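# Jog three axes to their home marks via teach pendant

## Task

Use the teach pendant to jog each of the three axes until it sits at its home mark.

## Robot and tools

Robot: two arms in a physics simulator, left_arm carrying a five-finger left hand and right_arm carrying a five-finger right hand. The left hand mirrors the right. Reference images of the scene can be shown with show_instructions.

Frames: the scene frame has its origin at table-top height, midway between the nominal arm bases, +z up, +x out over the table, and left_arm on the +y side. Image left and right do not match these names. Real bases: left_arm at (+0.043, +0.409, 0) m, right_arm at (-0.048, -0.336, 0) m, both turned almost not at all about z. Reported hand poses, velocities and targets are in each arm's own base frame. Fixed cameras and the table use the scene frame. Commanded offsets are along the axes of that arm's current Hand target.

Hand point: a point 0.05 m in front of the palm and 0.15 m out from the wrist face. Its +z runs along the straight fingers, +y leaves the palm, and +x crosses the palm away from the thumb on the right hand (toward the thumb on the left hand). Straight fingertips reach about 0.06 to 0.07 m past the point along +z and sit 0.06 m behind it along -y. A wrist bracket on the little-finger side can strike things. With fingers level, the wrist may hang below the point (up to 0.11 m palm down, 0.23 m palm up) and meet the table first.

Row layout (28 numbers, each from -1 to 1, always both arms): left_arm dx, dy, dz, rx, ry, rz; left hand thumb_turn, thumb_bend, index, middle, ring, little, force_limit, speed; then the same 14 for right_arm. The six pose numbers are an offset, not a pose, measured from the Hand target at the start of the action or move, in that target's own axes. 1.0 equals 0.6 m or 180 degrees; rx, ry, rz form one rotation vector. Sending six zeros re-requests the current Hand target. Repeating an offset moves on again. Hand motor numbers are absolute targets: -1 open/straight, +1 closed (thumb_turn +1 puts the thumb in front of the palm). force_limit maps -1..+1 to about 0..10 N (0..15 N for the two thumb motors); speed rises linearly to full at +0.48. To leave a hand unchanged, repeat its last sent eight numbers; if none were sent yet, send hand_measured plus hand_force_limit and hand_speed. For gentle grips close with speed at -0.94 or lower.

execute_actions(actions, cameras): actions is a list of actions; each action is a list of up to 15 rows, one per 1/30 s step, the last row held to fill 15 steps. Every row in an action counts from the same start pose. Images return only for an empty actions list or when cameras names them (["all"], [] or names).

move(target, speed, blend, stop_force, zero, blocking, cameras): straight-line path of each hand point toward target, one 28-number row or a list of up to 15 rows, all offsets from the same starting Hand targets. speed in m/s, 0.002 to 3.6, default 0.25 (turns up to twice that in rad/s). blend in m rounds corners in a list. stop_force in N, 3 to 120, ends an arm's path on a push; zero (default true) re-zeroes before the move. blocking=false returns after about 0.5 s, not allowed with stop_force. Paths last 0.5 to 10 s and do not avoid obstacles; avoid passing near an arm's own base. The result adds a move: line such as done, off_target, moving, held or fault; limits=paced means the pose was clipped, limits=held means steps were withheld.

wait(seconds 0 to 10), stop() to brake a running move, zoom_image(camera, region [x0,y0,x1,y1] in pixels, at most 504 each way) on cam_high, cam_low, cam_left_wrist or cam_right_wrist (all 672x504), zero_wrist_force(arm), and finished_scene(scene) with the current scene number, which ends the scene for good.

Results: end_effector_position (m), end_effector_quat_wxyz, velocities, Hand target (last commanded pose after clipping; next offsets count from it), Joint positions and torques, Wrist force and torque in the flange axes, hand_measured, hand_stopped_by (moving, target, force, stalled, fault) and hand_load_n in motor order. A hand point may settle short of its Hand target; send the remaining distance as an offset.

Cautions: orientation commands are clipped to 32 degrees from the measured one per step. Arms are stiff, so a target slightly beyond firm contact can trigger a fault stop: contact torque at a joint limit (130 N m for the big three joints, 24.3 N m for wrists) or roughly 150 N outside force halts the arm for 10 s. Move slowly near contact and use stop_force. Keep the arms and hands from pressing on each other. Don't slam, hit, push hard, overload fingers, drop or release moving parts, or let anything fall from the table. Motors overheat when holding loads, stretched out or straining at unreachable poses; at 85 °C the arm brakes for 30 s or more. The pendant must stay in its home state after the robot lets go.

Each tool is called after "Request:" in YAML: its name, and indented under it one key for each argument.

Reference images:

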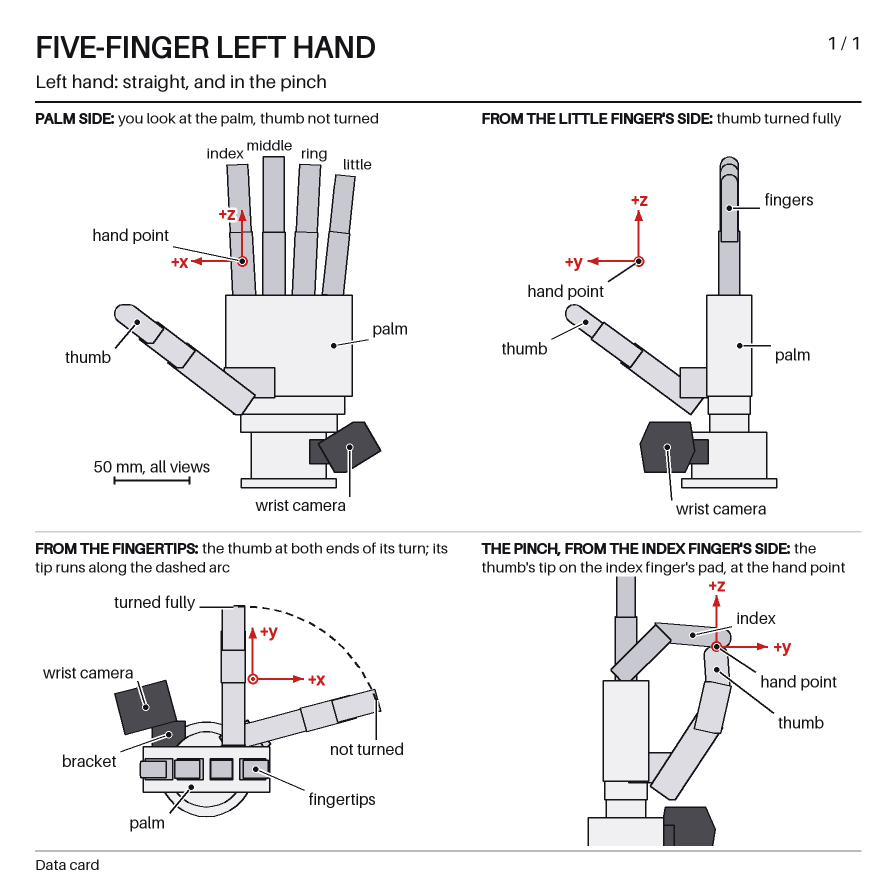

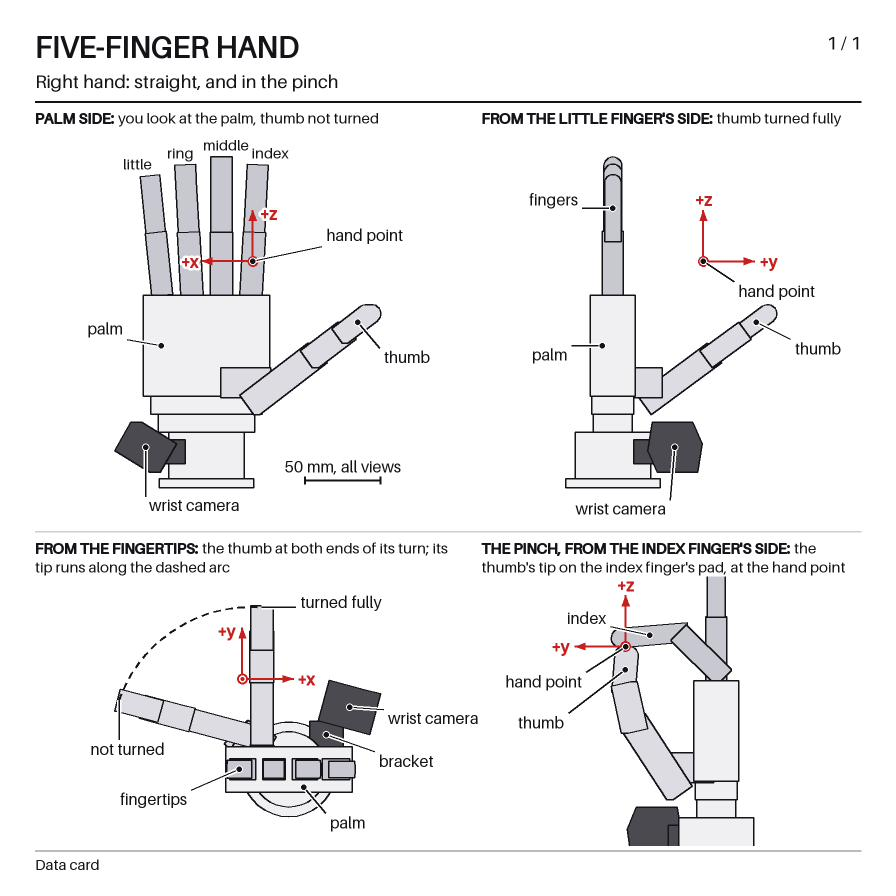

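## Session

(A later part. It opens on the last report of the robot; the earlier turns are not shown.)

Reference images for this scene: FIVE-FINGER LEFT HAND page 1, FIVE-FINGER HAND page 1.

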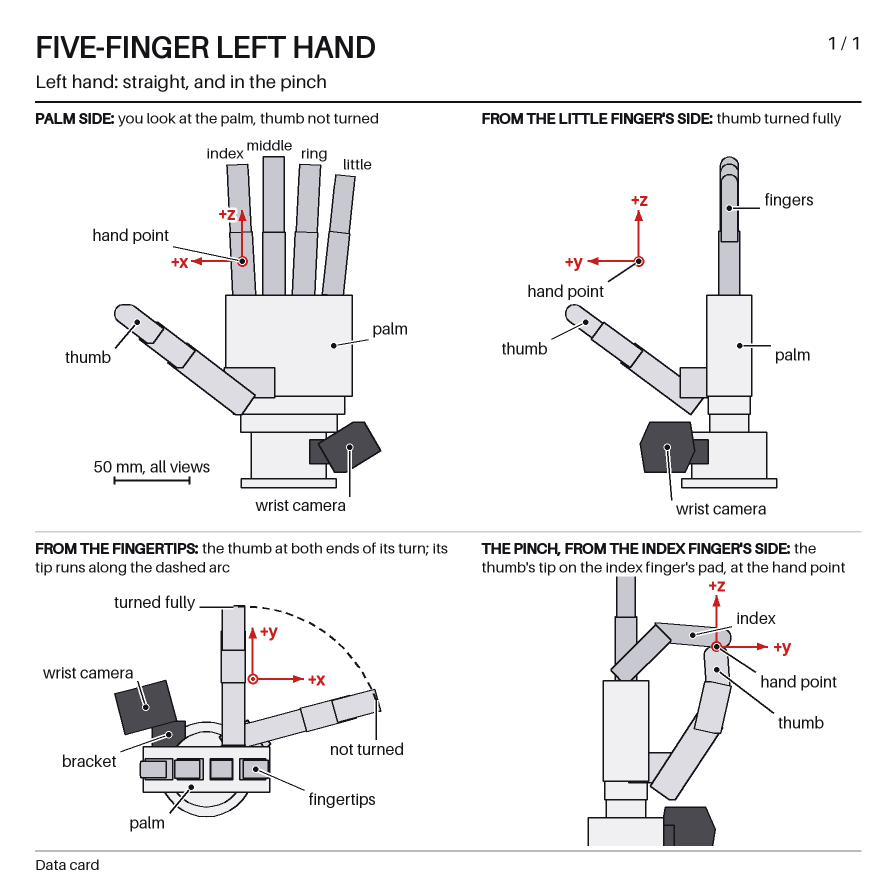

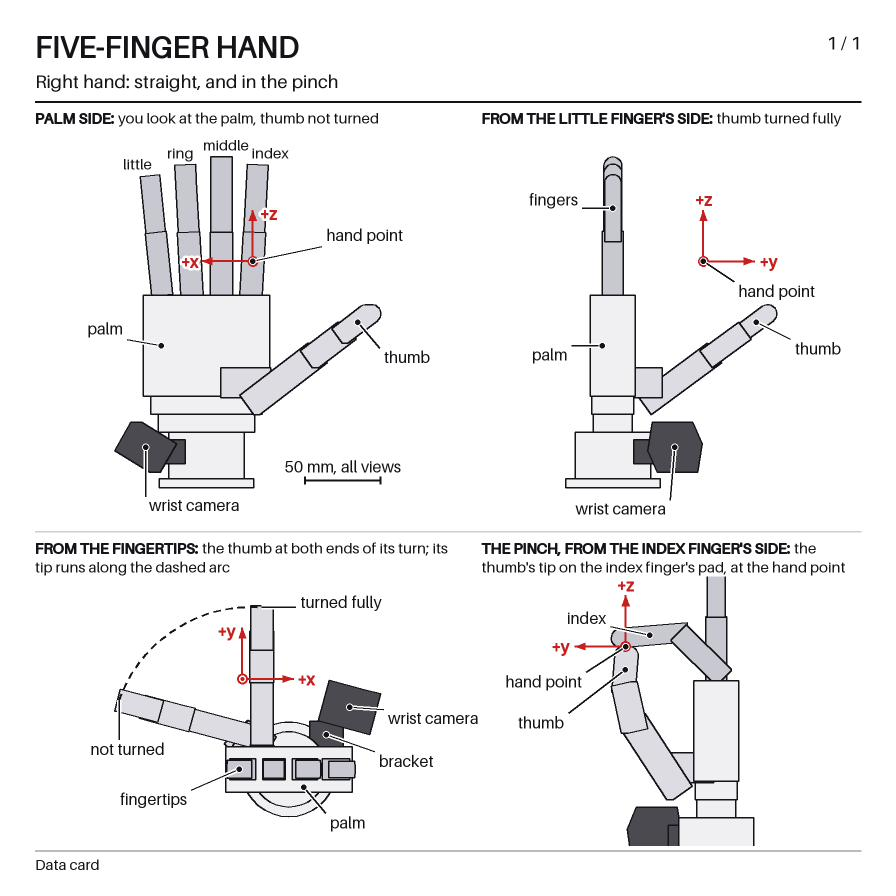

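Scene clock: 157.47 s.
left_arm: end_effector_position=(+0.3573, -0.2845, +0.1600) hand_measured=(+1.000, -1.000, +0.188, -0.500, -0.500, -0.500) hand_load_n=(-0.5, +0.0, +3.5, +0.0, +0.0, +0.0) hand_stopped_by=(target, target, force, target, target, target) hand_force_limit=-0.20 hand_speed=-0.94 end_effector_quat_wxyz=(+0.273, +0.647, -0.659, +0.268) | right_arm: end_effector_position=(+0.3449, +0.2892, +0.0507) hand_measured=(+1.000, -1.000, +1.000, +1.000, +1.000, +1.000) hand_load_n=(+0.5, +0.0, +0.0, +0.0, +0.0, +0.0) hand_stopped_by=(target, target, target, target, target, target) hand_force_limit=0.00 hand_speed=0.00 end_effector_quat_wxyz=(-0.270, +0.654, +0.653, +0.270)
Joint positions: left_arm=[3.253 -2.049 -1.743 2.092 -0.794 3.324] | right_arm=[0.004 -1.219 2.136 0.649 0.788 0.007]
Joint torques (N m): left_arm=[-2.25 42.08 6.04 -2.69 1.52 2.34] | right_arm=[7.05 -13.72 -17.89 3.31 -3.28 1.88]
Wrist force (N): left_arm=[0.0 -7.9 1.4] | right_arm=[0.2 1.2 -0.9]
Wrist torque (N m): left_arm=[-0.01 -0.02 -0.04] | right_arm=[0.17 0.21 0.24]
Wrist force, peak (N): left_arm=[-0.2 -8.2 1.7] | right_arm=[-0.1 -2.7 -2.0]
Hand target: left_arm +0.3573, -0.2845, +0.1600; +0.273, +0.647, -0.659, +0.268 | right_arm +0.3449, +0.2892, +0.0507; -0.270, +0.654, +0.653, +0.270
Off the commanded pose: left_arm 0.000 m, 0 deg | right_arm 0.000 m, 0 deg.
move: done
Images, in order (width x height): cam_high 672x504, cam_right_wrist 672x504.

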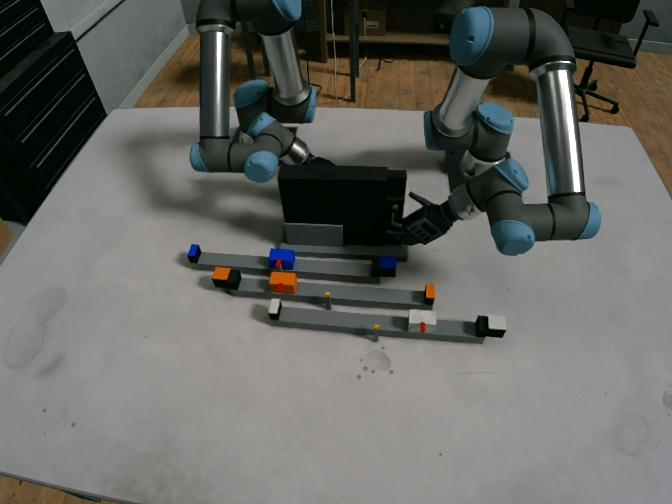

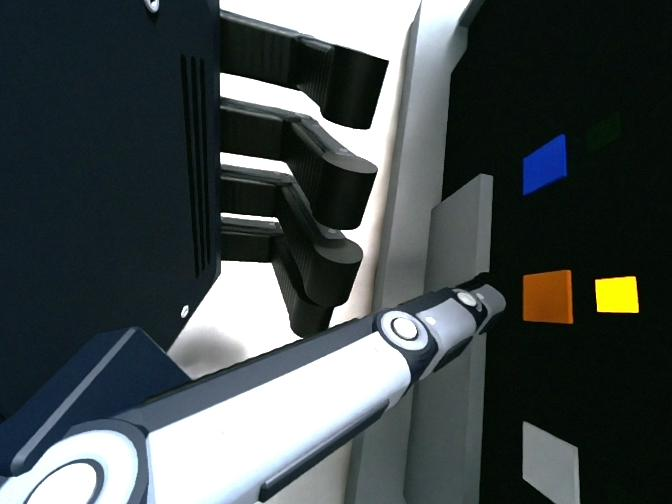

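Request:
move:
  target: [0,0,0,0,0,0,1,-1,0.35,-0.5,-0.5,-0.5,-0.2,-0.94,0.0119,0.0025,-0.1024,0,0,0,1,-1,1,1,1,1,0,0]
  speed: 0.15

Request:
move:
  target: [0,0,0,0,0,0,1,-1,0.35,-0.5,-0.5,-0.5,-0.2,-0.94,0,0.025,0,0,0,0,1,-1,1,1,1,1,0,0]
  speed: 0.01
  stop_force: 3
  cameras: ["cam_high"]

Request:
wait:
  seconds: 5
  cameras: ["cam_high"]

Request:
wait:
  seconds: 5
  cameras: ["cam_high"]

Request:
zoom_image:
  camera: "cam_high"
  region: [250, 245, 350, 315]

Scene clock: 160.20 s.
left_arm: end_effector_position=(+0.3573, -0.2845, +0.1600) hand_measured=(+1.000, -1.000, +0.188, -0.500, -0.500, -0.500) hand_load_n=(-0.5, +0.0, +3.5, +0.0, +0.0, +0.0) hand_stopped_by=(target, target, force, target, target, target) hand_force_limit=-0.20 hand_speed=-0.94 end_effector_quat_wxyz=(+0.273, +0.647, -0.659, +0.268) | right_arm: end_effector_position=(+0.3464, +0.2510, +0.0992) hand_measured=(+1.000, -1.000, +1.000, +1.000, +1.000, +1.000) hand_load_n=(+0.0, +0.0, +0.0, +0.0, +0.0, +0.0) hand_stopped_by=(target, target, target, target, target, target) hand_force_limit=0.00 hand_speed=0.00 end_effector_quat_wxyz=(-0.270, +0.654, +0.653, +0.270)
Joint positions: left_arm=[3.253 -2.049 -1.743 2.092 -0.794 3.324] | right_arm=[-0.133 -1.322 2.151 0.873 0.796 -0.185]
Joint torques (N m): left_arm=[-1.85 41.92 6.24 -2.7 1.5 2.46] | right_arm=[-4.61 -21.31 -12.86 4.11 -3.57 -1.2]
Wrist force (N): left_arm=[0.1 -8.1 1.5] | right_arm=[0.2 1.3 -0.6]
Wrist torque (N m): left_arm=[-0.03 -0.04 -0.02] | right_arm=[0.17 0.19 0.14]
Wrist force, peak (N): left_arm=[-0.1 -8.2 1.6] | right_arm=[0.4 1.1 -2.2]
Hand target: left_arm +0.3573, -0.2845, +0.1600; +0.273, +0.647, -0.659, +0.268 | right_arm +0.3464, +0.2509, +0.0993; -0.270, +0.654, +0.653, +0.270
Off the commanded pose: left_arm 0.000 m, 0 deg | right_arm 0.000 m, 0 deg.
move: done

Scene clock: 162.07 s.
left_arm: end_effector_position=(+0.3573, -0.2845, +0.1600) hand_measured=(+1.000, -1.000, +0.188, -0.500, -0.500, -0.500) hand_load_n=(+0.0, -0.5, +4.0, +0.0, +0.0, +0.0) hand_stopped_by=(target, target, force, target, target, target) hand_force_limit=-0.20 hand_speed=-0.94 end_effector_quat_wxyz=(+0.273, +0.647, -0.659, +0.268) | right_arm: end_effector_position=(+0.3560, +0.2509, +0.0993) hand_measured=(+1.000, -1.000, +1.000, +1.000, +1.000, +1.000) hand_load_n=(+0.0, -1.0, +0.0, +0.0, +0.0, +0.0) hand_stopped_by=(target, target, target, target, target, target) hand_force_limit=0.00 hand_speed=0.00 end_effector_quat_wxyz=(-0.270, +0.654, +0.653, +0.270)
Joint positions: left_arm=[3.253 -2.049 -1.743 2.092 -0.794 3.324] | right_arm=[-0.128 -1.304 2.123 0.878 0.796 -0.179]
Joint torques (N m): left_arm=[-1.86 42.04 6.26 -2.74 1.52 2.43] | right_arm=[-5.46 -33.78 -4.07 1.09 -2.73 -1.8]
Wrist force (N): left_arm=[0.0 -8.0 1.7] | right_arm=[-0.2 -1.7 -1.6]
Wrist torque (N m): left_arm=[-0.02 -0.03 -0.03] | right_arm=[0.00 0.25 0.12]
Wrist force, peak (N): left_arm=[-0.2 -8.1 1.8] | right_arm=[-0.1 -8.8 -5.0]
Hand target: left_arm +0.3573, -0.2845, +0.1600; +0.273, +0.647, -0.659, +0.268 | right_arm +0.3560, +0.2509, +0.0993; -0.270, +0.654, +0.653, +0.270 (not the last commanded pose)
Off the commanded pose: left_arm 0.000 m, 0 deg | right_arm 0.005 m, 0 deg.
move: contact (right_arm)
Images, in order (width x height): cam_high 672x504.

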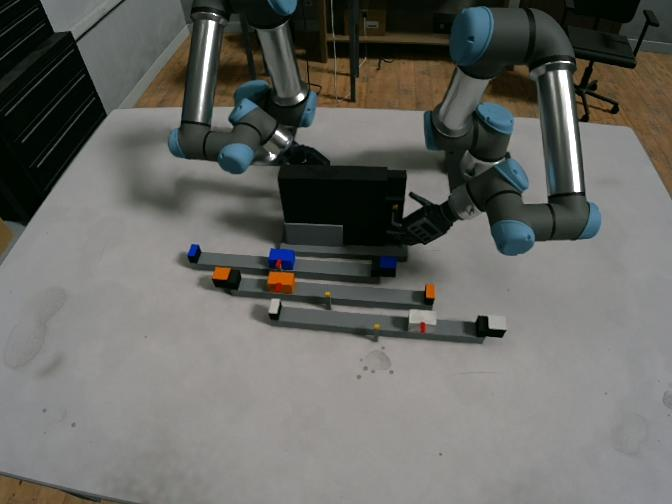

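Scene clock: 167.07 s.
left_arm: end_effector_position=(+0.3573, -0.2845, +0.1600) hand_measured=(+1.000, -1.000, +0.188, -0.500, -0.500, -0.500) hand_load_n=(+0.0, -0.5, +4.0, +0.0, +0.0, +0.0) hand_stopped_by=(target, target, force, target, target, target) hand_force_limit=-0.20 hand_speed=-0.94 end_effector_quat_wxyz=(+0.273, +0.647, -0.659, +0.268) | right_arm: end_effector_position=(+0.3560, +0.2509, +0.0993) hand_measured=(+1.000, -1.000, +1.000, +1.000, +1.000, +1.000) hand_load_n=(+0.0, -1.0, +0.0, +0.0, +0.0, +0.0) hand_stopped_by=(target, target, target, target, target, target) hand_force_limit=0.00 hand_speed=0.00 end_effector_quat_wxyz=(-0.270, +0.654, +0.653, +0.270)
Joint positions: left_arm=[3.253 -2.049 -1.743 2.092 -0.794 3.324] | right_arm=[-0.128 -1.304 2.123 0.878 0.796 -0.179]
Joint torques (N m): left_arm=[-2.01 41.6 6.89 -2.92 1.43 2.37] | right_arm=[-5.55 -33.74 -4.52 0.97 0.29 -1.65]
Wrist force (N): left_arm=[-0.2 -8.2 1.6] | right_arm=[-0.2 -1.8 -1.3]
Wrist torque (N m): left_arm=[-0.03 -0.02 -0.03] | right_arm=[-0.03 0.23 0.13]
Wrist force, peak (N): left_arm=[-0.2 -8.3 1.6] | right_arm=[0.1 -2.0 -1.9]
Hand target: left_arm +0.3573, -0.2845, +0.1600; +0.273, +0.647, -0.659, +0.268 | right_arm +0.3560, +0.2509, +0.0993; -0.270, +0.654, +0.653, +0.270 (not the last commanded pose)
Off the commanded pose: left_arm 0.000 m, 0 deg | right_arm 0.005 m, 0 deg.
wait: 5.00 s; at rest by 0.17 s
Images, in order (width x height): cam_high 672x504.

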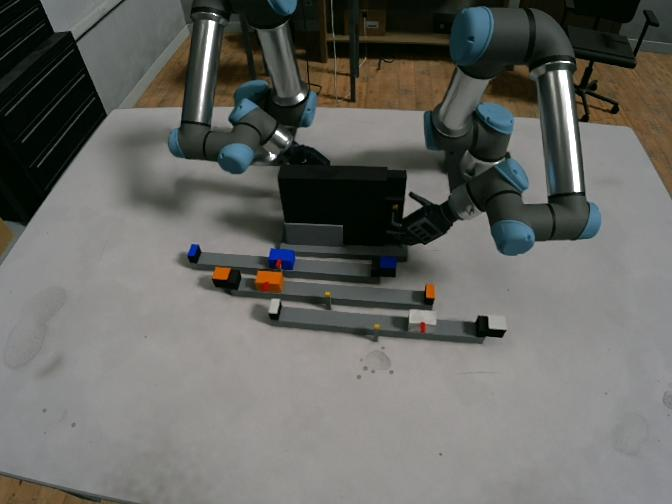

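Scene clock: 172.07 s.
left_arm: end_effector_position=(+0.3573, -0.2845, +0.1600) hand_measured=(+1.000, -1.000, +0.188, -0.500, -0.500, -0.500) hand_load_n=(+0.0, +0.0, +3.5, +0.0, +0.0, +0.0) hand_stopped_by=(target, target, force, target, target, target) hand_force_limit=-0.20 hand_speed=-0.94 end_effector_quat_wxyz=(+0.273, +0.647, -0.659, +0.268) | right_arm: end_effector_position=(+0.3560, +0.2509, +0.0993) hand_measured=(+1.000, -1.000, +1.000, +1.000, +1.000, +1.000) hand_load_n=(+0.0, -1.5, +0.0, +0.0, +0.0, +0.5) hand_stopped_by=(target, target, target, target, target, target) hand_force_limit=0.00 hand_speed=0.00 end_effector_quat_wxyz=(-0.270, +0.654, +0.653, +0.270)
Joint positions: left_arm=[3.253 -2.049 -1.743 2.092 -0.794 3.324] | right_arm=[-0.128 -1.304 2.123 0.878 0.796 -0.179]
Joint torques (N m): left_arm=[-2.29 42.33 6.45 -3.13 1.56 2.33] | right_arm=[-4.83 -33.89 -5.34 1.19 0.44 -1.5]
Wrist force (N): left_arm=[-0.2 -8.2 1.7] | right_arm=[0.2 -1.8 -1.3]
Wrist torque (N m): left_arm=[-0.04 -0.02 -0.04] | right_arm=[-0.04 0.19 0.14]
Wrist force, peak (N): left_arm=[0.1 -8.4 1.7] | right_arm=[-0.1 -2.1 -1.5]
Hand target: left_arm +0.3573, -0.2845, +0.1600; +0.273, +0.647, -0.659, +0.268 | right_arm +0.3560, +0.2509, +0.0993; -0.270, +0.654, +0.653, +0.270 (not the last commanded pose)
Off the commanded pose: left_arm 0.000 m, 0 deg | right_arm 0.005 m, 0 deg.
wait: 5.00 s; at rest by 0.17 s
Images, in order (width x height): cam_high 672x504.

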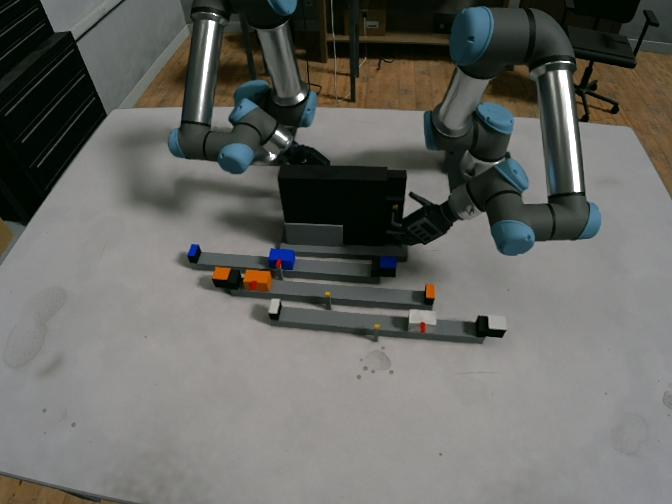

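Scaled by 5.040.

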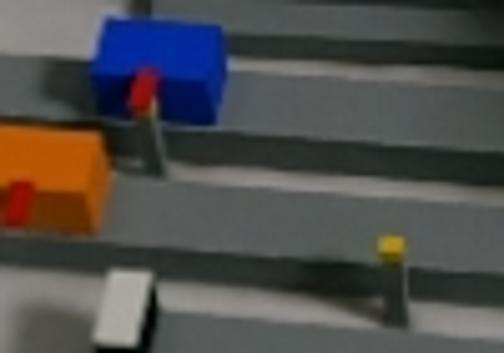

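Request:
move:
  target:
    - [0,0,0,0,0,0,1,-1,0.35,-0.5,-0.5,-0.5,-0.2,-0.94,0,-0.02,0,0,0,0,1,-1,1,1,1,1,0,0]
    - [0,0,0,0,0,0,1,-1,0.35,-0.5,-0.5,-0.5,-0.2,-0.94,0.0512,-0.02,0.0512,0,0,0,1,-1,1,1,1,1,0,0]
  speed: 0.15
  cameras: ["cam_high"]

Request:
zoom_image:
  camera: "cam_high"
  region: [200, 245, 340, 315]

Scene clock: 173.83 s.
left_arm: end_effector_position=(+0.3573, -0.2845, +0.1600) hand_measured=(+1.000, -1.000, +0.188, -0.500, -0.500, -0.500) hand_load_n=(-0.5, +0.0, +3.5, +0.0, +0.0, +0.0) hand_stopped_by=(target, target, force, target, target, target) hand_force_limit=-0.20 hand_speed=-0.94 end_effector_quat_wxyz=(+0.273, +0.647, -0.659, +0.268) | right_arm: end_effector_position=(+0.3440, +0.2943, +0.0991) hand_measured=(+1.000, -1.000, +1.000, +1.000, +1.000, +1.000) hand_load_n=(+0.0, +0.0, +0.0, +0.0, +0.0, +0.0) hand_stopped_by=(target, target, target, target, target, target) hand_force_limit=0.00 hand_speed=0.00 end_effector_quat_wxyz=(-0.270, +0.654, +0.653, +0.270)
Joint positions: left_arm=[3.253 -2.049 -1.743 2.092 -0.794 3.324] | right_arm=[0.022 -1.32 2.092 0.776 0.788 0.032]
Joint torques (N m): left_arm=[-1.96 41.4 6.71 -3.05 1.54 2.33] | right_arm=[7.95 -35.05 -11.9 1.46 -3.82 1.86]
Wrist force (N): left_arm=[0.1 -8.0 1.5] | right_arm=[0.4 1.4 -0.6]
Wrist torque (N m): left_arm=[-0.03 -0.04 -0.03] | right_arm=[0.20 0.17 0.25]
Wrist force, peak (N): left_arm=[-0.1 -8.3 1.6] | right_arm=[0.1 -1.9 -1.9]
Hand target: left_arm +0.3573, -0.2845, +0.1600; +0.273, +0.647, -0.659, +0.268 | right_arm +0.3440, +0.2944, +0.0992; -0.270, +0.654, +0.653, +0.270
Off the commanded pose: left_arm 0.000 m, 0 deg | right_arm 0.000 m, 0 deg.
move: done
Images, in order (width x height): cam_high 672x504.

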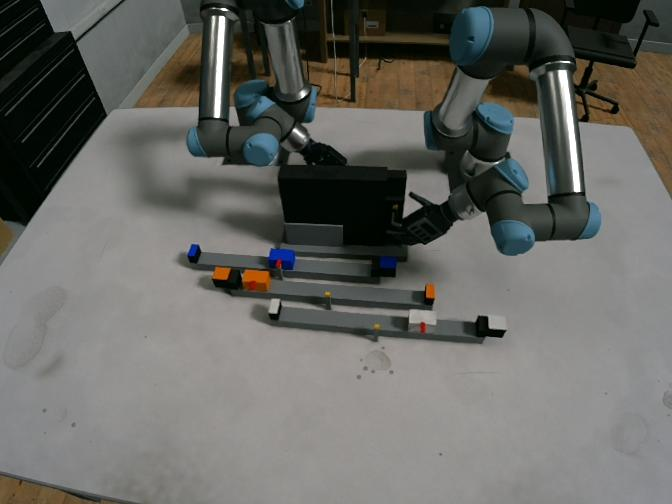

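Scaled by 3.600.

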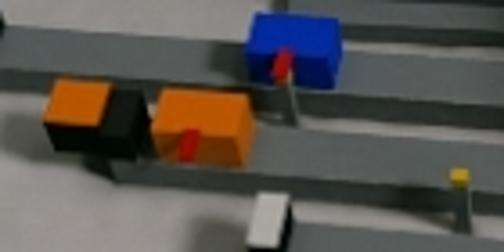

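Request:
move:
  target: [0,0,0,0,0,0,1,-1,0.35,-0.5,-0.5,-0.5,-0.2,-0.94,0,0.025,0,0,0,0,1,-1,1,1,1,1,0,0]
  speed: 0.01
  stop_force: 3
  cameras: ["cam_high"]

Request:
wait:
  seconds: 10
  cameras: ["cam_high"]

Request:
wait:
  seconds: 10
  cameras: ["cam_high"]

Request:
zoom_image:
  camera: "cam_high"
  region: [250, 255, 350, 315]

Scene clock: 176.57 s.
left_arm: end_effector_position=(+0.3573, -0.2845, +0.1600) hand_measured=(+1.000, -1.000, +0.188, -0.500, -0.500, -0.500) hand_load_n=(+0.0, +0.0, +4.0, +0.0, +0.0, +0.0) hand_stopped_by=(target, target, force, target, target, target) hand_force_limit=-0.20 hand_speed=-0.94 end_effector_quat_wxyz=(+0.273, +0.647, -0.659, +0.268) | right_arm: end_effector_position=(+0.3548, +0.2944, +0.0992) hand_measured=(+1.000, -1.000, +1.000, +1.000, +1.000, +1.000) hand_load_n=(-0.5, -1.5, +0.5, +0.0, +0.0, +0.0) hand_stopped_by=(target, target, target, target, target, target) hand_force_limit=0.00 hand_speed=0.00 end_effector_quat_wxyz=(-0.270, +0.654, +0.653, +0.270)
Joint positions: left_arm=[3.253 -2.049 -1.743 2.092 -0.794 3.324] | right_arm=[0.022 -1.299 2.063 0.785 0.788 0.031]
Joint torques (N m): left_arm=[-2.03 41.5 6.7 -3.1 1.56 2.31] | right_arm=[0.56 -36.05 -5.01 0.7 -3.57 -0.05]
Wrist force (N): left_arm=[0.3 -7.9 1.5] | right_arm=[0.1 -1.4 -1.2]
Wrist torque (N m): left_arm=[-0.01 -0.07 -0.03] | right_arm=[0.05 0.22 0.23]
Wrist force, peak (N): left_arm=[-0.2 -8.2 1.6] | right_arm=[-0.6 -8.9 -5.0]
Hand target: left_arm +0.3573, -0.2845, +0.1600; +0.273, +0.647, -0.659, +0.268 | right_arm +0.3548, +0.2944, +0.0992; -0.270, +0.654, +0.653, +0.270 (not the last commanded pose)
Off the commanded pose: left_arm 0.000 m, 0 deg | right_arm 0.004 m, 0 deg.
move: contact (right_arm)
Images, in order (width x height): cam_high 672x504.

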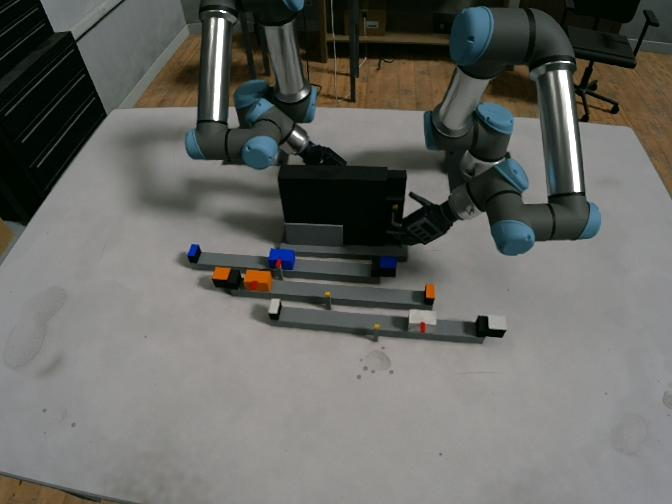

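Scene clock: 186.57 s.
left_arm: end_effector_position=(+0.3573, -0.2845, +0.1600) hand_measured=(+1.000, -1.000, +0.188, -0.500, -0.500, -0.500) hand_load_n=(+0.0, -0.5, +3.5, +0.0, +0.0, +0.5) hand_stopped_by=(target, target, force, target, target, target) hand_force_limit=-0.20 hand_speed=-0.94 end_effector_quat_wxyz=(+0.273, +0.647, -0.659, +0.268) | right_arm: end_effector_position=(+0.3548, +0.2944, +0.0992) hand_measured=(+1.000, -1.000, +1.000, +1.000, +1.000, +1.000) hand_load_n=(-0.5, -2.0, +0.0, +0.5, +0.0, +0.0) hand_stopped_by=(target, target, target, target, target, target) hand_force_limit=0.00 hand_speed=0.00 end_effector_quat_wxyz=(-0.270, +0.654, +0.653, +0.270)
Joint positions: left_arm=[3.253 -2.049 -1.743 2.092 -0.794 3.324] | right_arm=[0.022 -1.299 2.063 0.785 0.788 0.031]
Joint torques (N m): left_arm=[-2.09 41.16 7.24 -3.47 1.31 2.19] | right_arm=[5.47 -35.31 -6.03 0.91 -2.52 1.59]
Wrist force (N): left_arm=[-0.3 -8.1 1.6] | right_arm=[0.0 -1.4 -0.8]
Wrist torque (N m): left_arm=[-0.01 -0.02 -0.04] | right_arm=[0.03 0.21 0.23]
Wrist force, peak (N): left_arm=[0.0 -8.4 1.8] | right_arm=[0.0 -1.8 -1.5]
Hand target: left_arm +0.3573, -0.2845, +0.1600; +0.273, +0.647, -0.659, +0.268 | right_arm +0.3548, +0.2944, +0.0992; -0.270, +0.654, +0.653, +0.270 (not the last commanded pose)
Off the commanded pose: left_arm 0.000 m, 0 deg | right_arm 0.004 m, 0 deg.
wait: 10.00 s; at rest by 0.17 s
Images, in order (width x height): cam_high 672x504.

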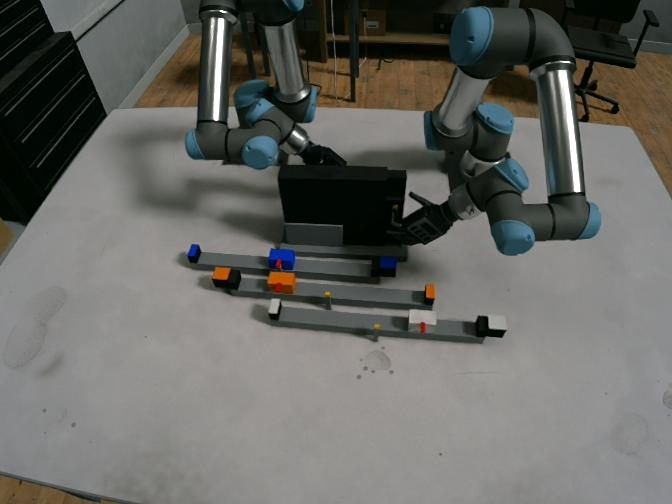

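Scene clock: 196.57 s.
left_arm: end_effector_position=(+0.3573, -0.2845, +0.1600) hand_measured=(+1.000, -1.000, +0.188, -0.500, -0.500, -0.500) hand_load_n=(-0.5, +0.0, +4.0, -0.5, -0.5, +0.0) hand_stopped_by=(target, target, force, target, target, target) hand_force_limit=-0.20 hand_speed=-0.94 end_effector_quat_wxyz=(+0.273, +0.647, -0.659, +0.268) | right_arm: end_effector_position=(+0.3548, +0.2944, +0.0992) hand_measured=(+1.000, -1.000, +1.000, +1.000, +1.000, +1.000) hand_load_n=(-0.5, -2.0, +0.0, +0.5, +0.0, +0.0) hand_stopped_by=(target, target, target, target, target, target) hand_force_limit=0.00 hand_speed=0.00 end_effector_quat_wxyz=(-0.270, +0.654, +0.653, +0.270)
Joint positions: left_arm=[3.253 -2.049 -1.743 2.092 -0.794 3.324] | right_arm=[0.022 -1.299 2.063 0.785 0.788 0.031]
Joint torques (N m): left_arm=[-1.42 41.66 6.51 -3.55 1.04 1.97] | right_arm=[4.94 -35.5 -5.04 1.02 -1.39 1.58]
Wrist force (N): left_arm=[-0.2 -8.0 1.2] | right_arm=[0.1 -1.4 -1.1]
Wrist torque (N m): left_arm=[0.00 -0.02 -0.04] | right_arm=[0.05 0.21 0.23]
Wrist force, peak (N): left_arm=[0.0 -8.4 1.7] | right_arm=[0.3 -2.0 -1.3]
Hand target: left_arm +0.3573, -0.2845, +0.1600; +0.273, +0.647, -0.659, +0.268 | right_arm +0.3548, +0.2944, +0.0992; -0.270, +0.654, +0.653, +0.270 (not the last commanded pose)
Off the commanded pose: left_arm 0.000 m, 0 deg | right_arm 0.004 m, 0 deg.
wait: 10.00 s; at rest by 0.17 s
Images, in order (width x height): cam_high 672x504.

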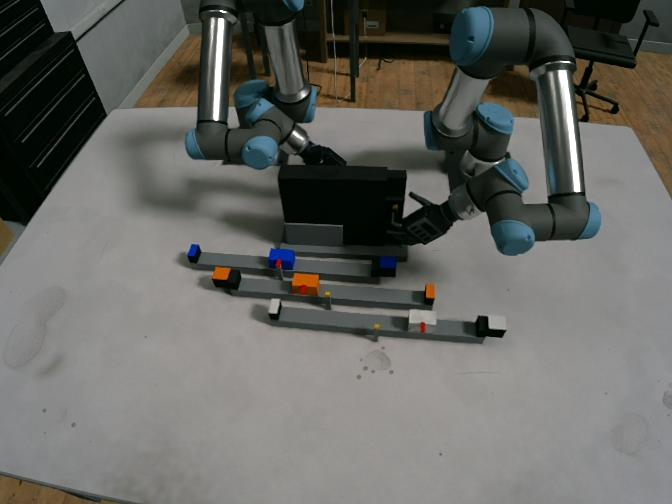

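Scaled by 5.040.

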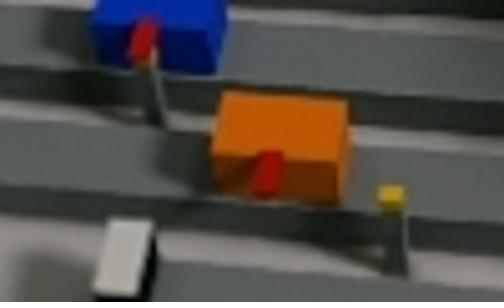

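Request:
wait:
  seconds: 8.3

Request:
move:
  target: [0,0,0,0,0,0,1,-1,0.35,-0.5,-0.5,-0.5,-0.2,-0.94,0,-0.0167,0,0,0,0,1,-1,1,1,1,1,0,0]
  speed: 0.1
  cameras: ["cam_high","cam_low"]

Request:
zoom_image:
  camera: "cam_high"
  region: [250, 240, 350, 315]

Request:
zoom_image:
  camera: "cam_low"
  region: [150, 220, 270, 330]

Scene clock: 205.33 s.
left_arm: end_effector_position=(+0.3573, -0.2845, +0.1600) hand_measured=(+1.000, -1.000, +0.188, -0.500, -0.500, -0.500) hand_load_n=(+0.0, +0.0, +3.5, +0.0, +0.0, +0.0) hand_stopped_by=(target, target, force, target, target, target) hand_force_limit=-0.20 hand_speed=-0.94 end_effector_quat_wxyz=(+0.273, +0.647, -0.659, +0.268) | right_arm: end_effector_position=(+0.3548, +0.2944, +0.0992) hand_measured=(+1.000, -1.000, +1.000, +1.000, +1.000, +1.000) hand_load_n=(-0.5, -1.5, +0.0, +0.0, +0.0, +0.0) hand_stopped_by=(target, target, target, target, target, target) hand_force_limit=0.00 hand_speed=0.00 end_effector_quat_wxyz=(-0.270, +0.654, +0.653, +0.270)
Joint positions: left_arm=[3.253 -2.049 -1.743 2.092 -0.794 3.324] | right_arm=[0.022 -1.299 2.063 0.785 0.788 0.031]
Joint torques (N m): left_arm=[-1.51 41.66 6.9 -3.68 0.92 1.77] | right_arm=[6.41 -35.09 -6.9 0.89 -0.51 1.37]
Wrist force (N): left_arm=[-0.2 -8.3 1.6] | right_arm=[0.0 -1.8 -0.8]
Wrist torque (N m): left_arm=[-0.04 -0.02 -0.03] | right_arm=[-0.02 0.21 0.21]
Wrist force, peak (N): left_arm=[0.2 -8.4 1.7] | right_arm=[0.1 -1.9 -1.5]
Hand target: left_arm +0.3573, -0.2845, +0.1600; +0.273, +0.647, -0.659, +0.268 | right_arm +0.3548, +0.2944, +0.0992; -0.270, +0.654, +0.653, +0.270 (not the last commanded pose)
Off the commanded pose: left_arm 0.000 m, 0 deg | right_arm 0.004 m, 0 deg.
wait: 8.30 s; at rest from the start

Scene clock: 206.03 s.
left_arm: end_effector_position=(+0.3573, -0.2845, +0.1600) hand_measured=(+1.000, -1.000, +0.188, -0.500, -0.500, -0.500) hand_load_n=(+0.0, +0.0, +4.0, +0.5, +0.0, +0.0) hand_stopped_by=(target, target, force, target, target, target) hand_force_limit=-0.20 hand_speed=-0.94 end_effector_quat_wxyz=(+0.273, +0.647, -0.659, +0.268) | right_arm: end_effector_position=(+0.3447, +0.2944, +0.0992) hand_measured=(+1.000, -1.000, +1.000, +1.000, +1.000, +1.000) hand_load_n=(+0.0, +0.0, +0.0, +0.0, +0.0, +0.0) hand_stopped_by=(target, target, target, target, target, target) hand_force_limit=0.00 hand_speed=0.00 end_effector_quat_wxyz=(-0.270, +0.654, +0.653, +0.270)
Joint positions: left_arm=[3.253 -2.049 -1.743 2.092 -0.794 3.324] | right_arm=[0.022 -1.319 2.09 0.776 0.788 0.032]
Joint torques (N m): left_arm=[-1.56 42.46 7.04 -3.69 0.9 1.67] | right_arm=[5.61 -11.46 -21.18 2.81 0.36 1.56]
Wrist force (N): left_arm=[0.1 -8.0 1.6] | right_arm=[0.4 0.7 -0.7]
Wrist torque (N m): left_arm=[-0.04 -0.04 -0.03] | right_arm=[0.09 0.17 0.13]
Wrist force, peak (N): left_arm=[-0.2 -8.3 1.5] | right_arm=[0.2 -1.5 -0.8]
Hand target: left_arm +0.3573, -0.2845, +0.1600; +0.273, +0.647, -0.659, +0.268 | right_arm +0.3448, +0.2944, +0.0992; -0.270, +0.654, +0.653, +0.270
Off the commanded pose: left_arm 0.000 m, 0 deg | right_arm 0.000 m, 0 deg.
move: done
Images, in order (width x height): cam_high 672x504, cam_low 672x504.

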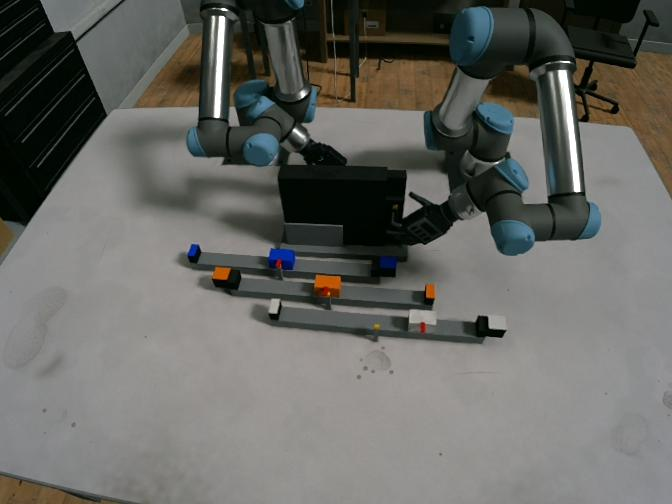

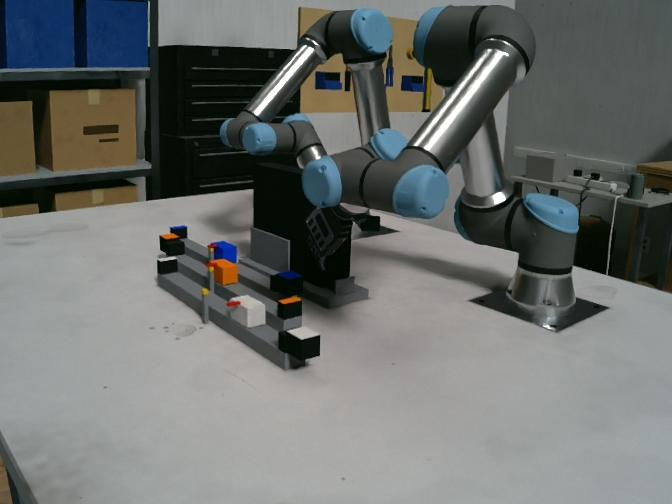

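Scaled by 5.040.

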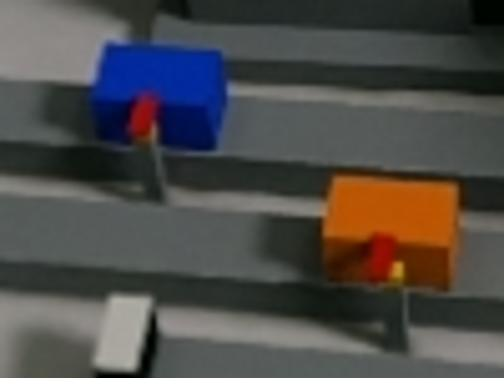

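Scaled by 4.200.

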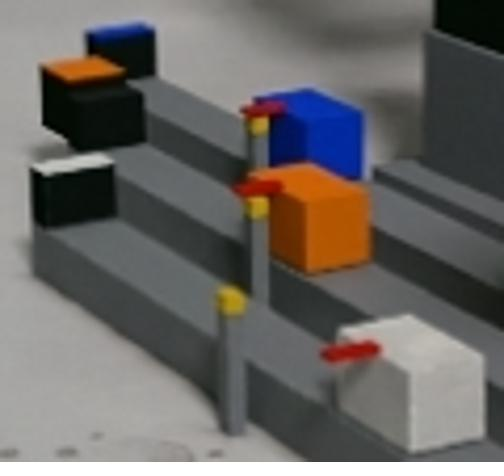

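Request:
move:
  target: [0,0,0,0,0,0,1,-1,0.35,-0.5,-0.5,-0.5,-0.2,-0.94,-0.1147,-0.0047,-0.0004,0,0,0,1,-1,1,1,1,1,0,0]
  speed: 0.12
  cameras: ["cam_right_wrist"]

Request:
move:
  target: [0,0,0,0,0,0,1,-1,0.35,-0.5,-0.5,-0.5,-0.2,-0.94,0,0.0333,0,0,0,0,1,-1,1,1,1,1,0,0]
  speed: 0.01
  stop_force: 3
  cameras: ["cam_right_wrist"]

Request:
move:
  target:
    - [0,0,0,0,0,0,1,-1,0.35,-0.5,-0.5,-0.5,-0.2,-0.94,0,-0.0167,0,0,0,0,1,-1,1,1,1,1,0,0]
    - [0,0,0,0,0,0,1,-1,0.35,-0.5,-0.5,-0.5,-0.2,-0.94,0.0633,-0.0167,-0.0510,0,0,0,1,-1,1,1,1,1,0,0]
  speed: 0.12
  cameras: ["cam_right_wrist","cam_high"]

Scene clock: 209.17 s.
left_arm: end_effector_position=(+0.3573, -0.2845, +0.1600) hand_measured=(+1.000, -1.000, +0.188, -0.500, -0.500, -0.500) hand_load_n=(+0.0, -0.5, +3.5, +0.0, +0.0, +0.0) hand_stopped_by=(target, target, force, target, target, target) hand_force_limit=-0.20 hand_speed=-0.94 end_effector_quat_wxyz=(+0.273, +0.647, -0.659, +0.268) | right_arm: end_effector_position=(+0.3419, +0.2455, +0.0508) hand_measured=(+1.000, -1.000, +1.000, +1.000, +1.000, +1.000) hand_load_n=(+0.0, +0.0, +0.0, +0.0, +0.0, +0.0) hand_stopped_by=(target, target, target, target, target, target) hand_force_limit=0.00 hand_speed=0.00 end_effector_quat_wxyz=(-0.270, +0.654, +0.653, +0.270)
Joint positions: left_arm=[3.253 -2.049 -1.743 2.092 -0.794 3.324] | right_arm=[-0.155 -1.22 2.205 0.738 0.8 -0.217]
Joint torques (N m): left_arm=[-1.34 41.31 6.61 -3.81 1 1.65] | right_arm=[-5.78 -30.24 -11.91 2.77 -3.51 -1.44]
Wrist force (N): left_arm=[0.1 -8.0 1.6] | right_arm=[-0.1 1.2 -0.7]
Wrist torque (N m): left_arm=[-0.04 -0.03 -0.03] | right_arm=[0.16 0.24 0.12]
Wrist force, peak (N): left_arm=[-0.2 -8.2 1.6] | right_arm=[1.5 1.2 -0.9]
Hand target: left_arm +0.3573, -0.2845, +0.1600; +0.273, +0.647, -0.659, +0.268 | right_arm +0.3419, +0.2454, +0.0508; -0.270, +0.654, +0.653, +0.270
Off the commanded pose: left_arm 0.000 m, 0 deg | right_arm 0.000 m, 0 deg.
move: done
Images, in order (width x height): cam_right_wrist 672x504.

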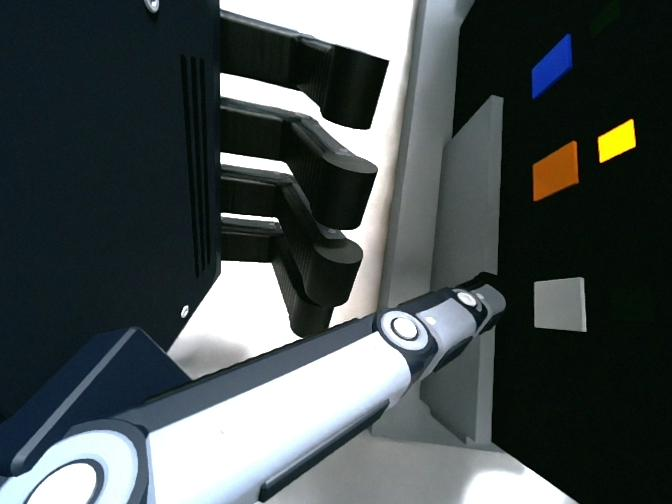

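Scene clock: 211.53 s.
left_arm: end_effector_position=(+0.3573, -0.2845, +0.1600) hand_measured=(+1.000, -1.000, +0.188, -0.500, -0.500, -0.500) hand_load_n=(-0.5, +0.0, +3.5, +0.0, +0.0, +0.0) hand_stopped_by=(target, target, force, target, target, target) hand_force_limit=-0.20 hand_speed=-0.94 end_effector_quat_wxyz=(+0.273, +0.647, -0.659, +0.268) | right_arm: end_effector_position=(+0.3561, +0.2454, +0.0508) hand_measured=(+1.000, -1.000, +1.000, +1.000, +1.000, +1.000) hand_load_n=(+0.0, -1.5, +0.5, +0.0, +0.0, +0.0) hand_stopped_by=(target, target, target, target, target, target) hand_force_limit=0.00 hand_speed=0.00 end_effector_quat_wxyz=(-0.270, +0.654, +0.653, +0.270)
Joint positions: left_arm=[3.253 -2.049 -1.743 2.092 -0.794 3.324] | right_arm=[-0.148 -1.197 2.164 0.75 0.798 -0.206]
Joint torques (N m): left_arm=[-2.37 40.98 7.02 -3.83 0.9 1.8] | right_arm=[-5.74 -37.14 -1.27 1.36 -2.53 -1.74]
Wrist force (N): left_arm=[0.1 -8.0 1.3] | right_arm=[0.0 -1.5 -1.3]
Wrist torque (N m): left_arm=[-0.01 -0.03 -0.04] | right_arm=[0.03 0.21 0.16]
Wrist force, peak (N): left_arm=[-0.2 -8.2 1.7] | right_arm=[-0.7 -9.4 -5.8]
Hand target: left_arm +0.3573, -0.2845, +0.1600; +0.273, +0.647, -0.659, +0.268 | right_arm +0.3561, +0.2454, +0.0508; -0.270, +0.654, +0.653, +0.270 (not the last commanded pose)
Off the commanded pose: left_arm 0.000 m, 0 deg | right_arm 0.006 m, 0 deg.
move: contact (right_arm)
Images, in order (width x height): cam_right_wrist 672x504.

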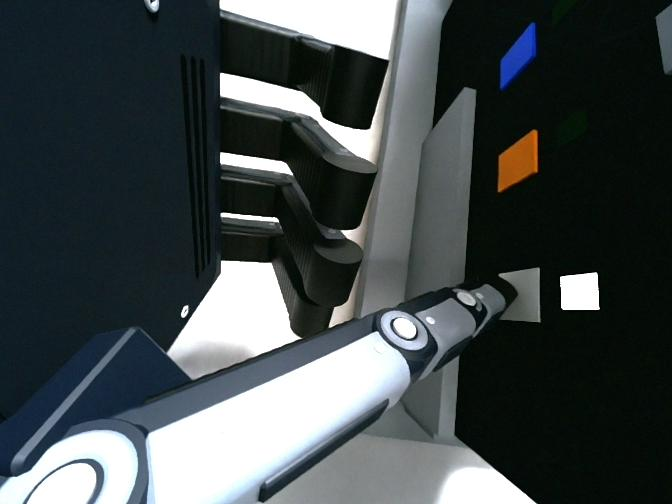

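Scene clock: 212.97 s.
left_arm: end_effector_position=(+0.3573, -0.2845, +0.1600) hand_measured=(+1.000, -1.000, +0.188, -0.500, -0.500, -0.500) hand_load_n=(+0.0, +0.0, +4.0, +0.0, +0.0, +0.0) hand_stopped_by=(target, target, force, target, target, target) hand_force_limit=-0.20 hand_speed=-0.94 end_effector_quat_wxyz=(+0.273, +0.647, -0.659, +0.268) | right_arm: end_effector_position=(+0.3461, +0.2508, +0.0993) hand_measured=(+1.000, -1.000, +1.000, +1.000, +1.000, +1.000) hand_load_n=(+0.0, +0.0, +0.0, +0.0, +0.0, +0.0) hand_stopped_by=(target, target, target, target, target, target) hand_force_limit=0.00 hand_speed=0.00 end_effector_quat_wxyz=(-0.270, +0.654, +0.653, +0.270)
Joint positions: left_arm=[3.253 -2.049 -1.743 2.092 -0.794 3.324] | right_arm=[-0.133 -1.322 2.151 0.873 0.796 -0.186]
Joint torques (N m): left_arm=[-1.7 41.41 6.67 -3.8 0.81 1.65] | right_arm=[-6.64 -24.18 -4.43 3.78 0.76 -1.73]
Wrist force (N): left_arm=[0.1 -7.9 1.4] | right_arm=[0.2 0.9 -0.5]
Wrist torque (N m): left_arm=[-0.01 -0.04 -0.03] | right_arm=[0.12 0.19 0.26]
Wrist force, peak (N): left_arm=[-0.1 -8.3 1.5] | right_arm=[1.0 1.0 -1.5]
Hand target: left_arm +0.3573, -0.2845, +0.1600; +0.273, +0.647, -0.659, +0.268 | right_arm +0.3461, +0.2508, +0.0993; -0.270, +0.654, +0.653, +0.270
Off the commanded pose: left_arm 0.000 m, 0 deg | right_arm 0.000 m, 0 deg.
move: done
Images, in order (width x height): cam_high 672x504, cam_right_wrist 672x504.

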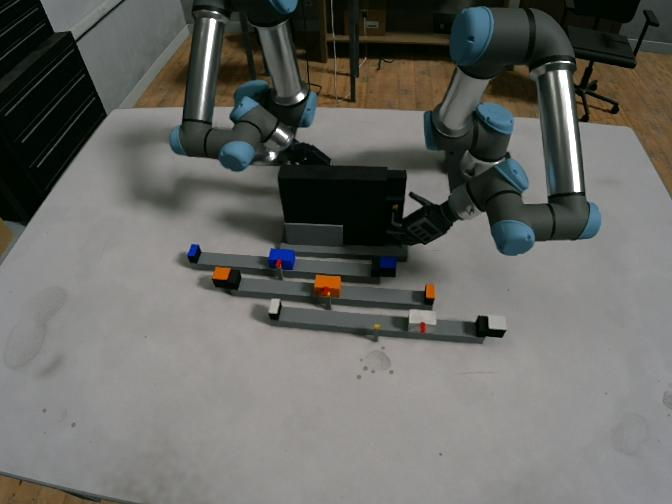

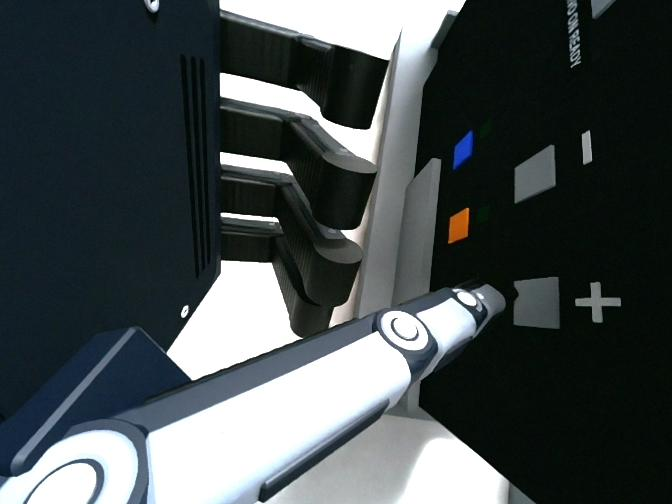

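Request:
move:
  target: [0,0,0,0,0,0,1,-1,0.35,-0.5,-0.5,-0.5,-0.2,-0.94,0,0.025,0,0,0,0,1,-1,1,1,1,1,0,0]
  speed: 0.01
  stop_force: 3

Request:
wait:
  seconds: 2.5
  cameras: ["cam_high"]

Request:
zoom_image:
  camera: "cam_high"
  region: [350, 290, 450, 350]

Scene clock: 215.33 s.
left_arm: end_effector_position=(+0.3573, -0.2845, +0.1600) hand_measured=(+1.000, -1.000, +0.188, -0.500, -0.500, -0.500) hand_load_n=(-0.5, +0.0, +4.0, +0.0, +0.0, +0.0) hand_stopped_by=(target, target, force, target, target, target) hand_force_limit=-0.20 hand_speed=-0.94 end_effector_quat_wxyz=(+0.273, +0.647, -0.659, +0.268) | right_arm: end_effector_position=(+0.3560, +0.2508, +0.0993) hand_measured=(+1.000, -1.000, +1.000, +1.000, +1.000, +1.000) hand_load_n=(+0.0, -1.0, +0.0, +0.0, +0.0, +0.0) hand_stopped_by=(target, target, target, target, target, target) hand_force_limit=0.00 hand_speed=0.00 end_effector_quat_wxyz=(-0.270, +0.654, +0.653, +0.270)
Joint positions: left_arm=[3.253 -2.049 -1.743 2.092 -0.794 3.324] | right_arm=[-0.129 -1.304 2.123 0.878 0.796 -0.18]
Joint torques (N m): left_arm=[-1.77 41.81 7.37 -3.84 0.99 1.58] | right_arm=[-5.48 -34.04 -5.13 0.89 -2.79 -1.88]
Wrist force (N): left_arm=[-0.1 -8.1 1.4] | right_arm=[0.0 -1.8 -1.6]
Wrist torque (N m): left_arm=[-0.02 -0.02 -0.04] | right_arm=[-0.02 0.22 0.13]
Wrist force, peak (N): left_arm=[-0.1 -8.3 1.7] | right_arm=[-0.3 -8.8 -5.1]
Hand target: left_arm +0.3573, -0.2845, +0.1600; +0.273, +0.647, -0.659, +0.268 | right_arm +0.3560, +0.2508, +0.0993; -0.270, +0.654, +0.653, +0.270 (not the last commanded pose)
Off the commanded pose: left_arm 0.000 m, 0 deg | right_arm 0.005 m, 0 deg.
move: contact (right_arm)

Scene clock: 217.83 s.
left_arm: end_effector_position=(+0.3573, -0.2845, +0.1600) hand_measured=(+1.000, -1.000, +0.188, -0.500, -0.500, -0.500) hand_load_n=(+0.0, +0.0, +3.5, +0.0, +0.0, +0.0) hand_stopped_by=(target, target, force, target, target, target) hand_force_limit=-0.20 hand_speed=-0.94 end_effector_quat_wxyz=(+0.273, +0.647, -0.659, +0.268) | right_arm: end_effector_position=(+0.3560, +0.2508, +0.0993) hand_measured=(+1.000, -1.000, +1.000, +1.000, +1.000, +1.000) hand_load_n=(+0.0, -1.0, +0.0, +0.0, +0.0, +0.0) hand_stopped_by=(target, target, target, target, target, target) hand_force_limit=0.00 hand_speed=0.00 end_effector_quat_wxyz=(-0.270, +0.654, +0.653, +0.270)
Joint positions: left_arm=[3.253 -2.049 -1.743 2.092 -0.794 3.324] | right_arm=[-0.129 -1.304 2.123 0.878 0.796 -0.18]
Joint torques (N m): left_arm=[-1.29 42.06 7.11 -3.86 0.83 1.75] | right_arm=[-4.64 -35.93 -4.82 0.91 0.45 -1.55]
Wrist force (N): left_arm=[0.2 -8.0 1.4] | right_arm=[0.2 -1.9 -1.6]
Wrist torque (N m): left_arm=[-0.02 -0.05 -0.03] | right_arm=[-0.04 0.20 0.13]
Wrist force, peak (N): left_arm=[-0.3 -8.3 1.6] | right_arm=[0.1 -1.9 -1.7]
Hand target: left_arm +0.3573, -0.2845, +0.1600; +0.273, +0.647, -0.659, +0.268 | right_arm +0.3560, +0.2508, +0.0993; -0.270, +0.654, +0.653, +0.270 (not the last commanded pose)
Off the commanded pose: left_arm 0.000 m, 0 deg | right_arm 0.005 m, 0 deg.
wait: 2.50 s; at rest by 0.17 s
Images, in order (width x height): cam_high 672x504.

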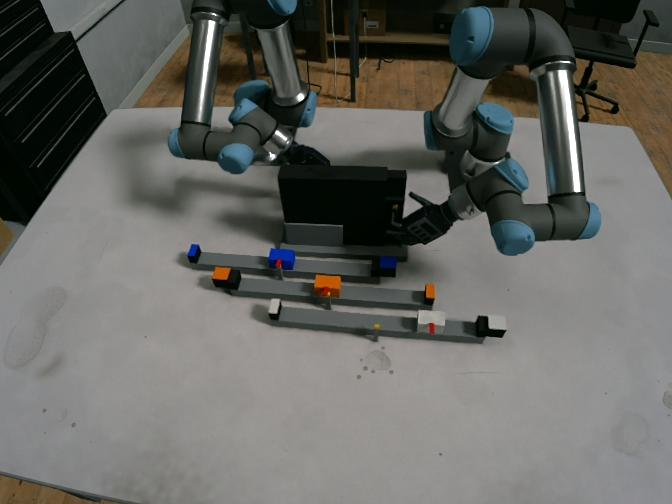

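Scaled by 5.040.

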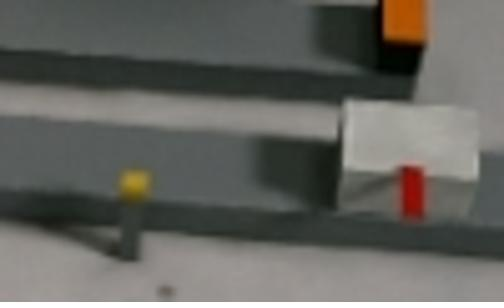

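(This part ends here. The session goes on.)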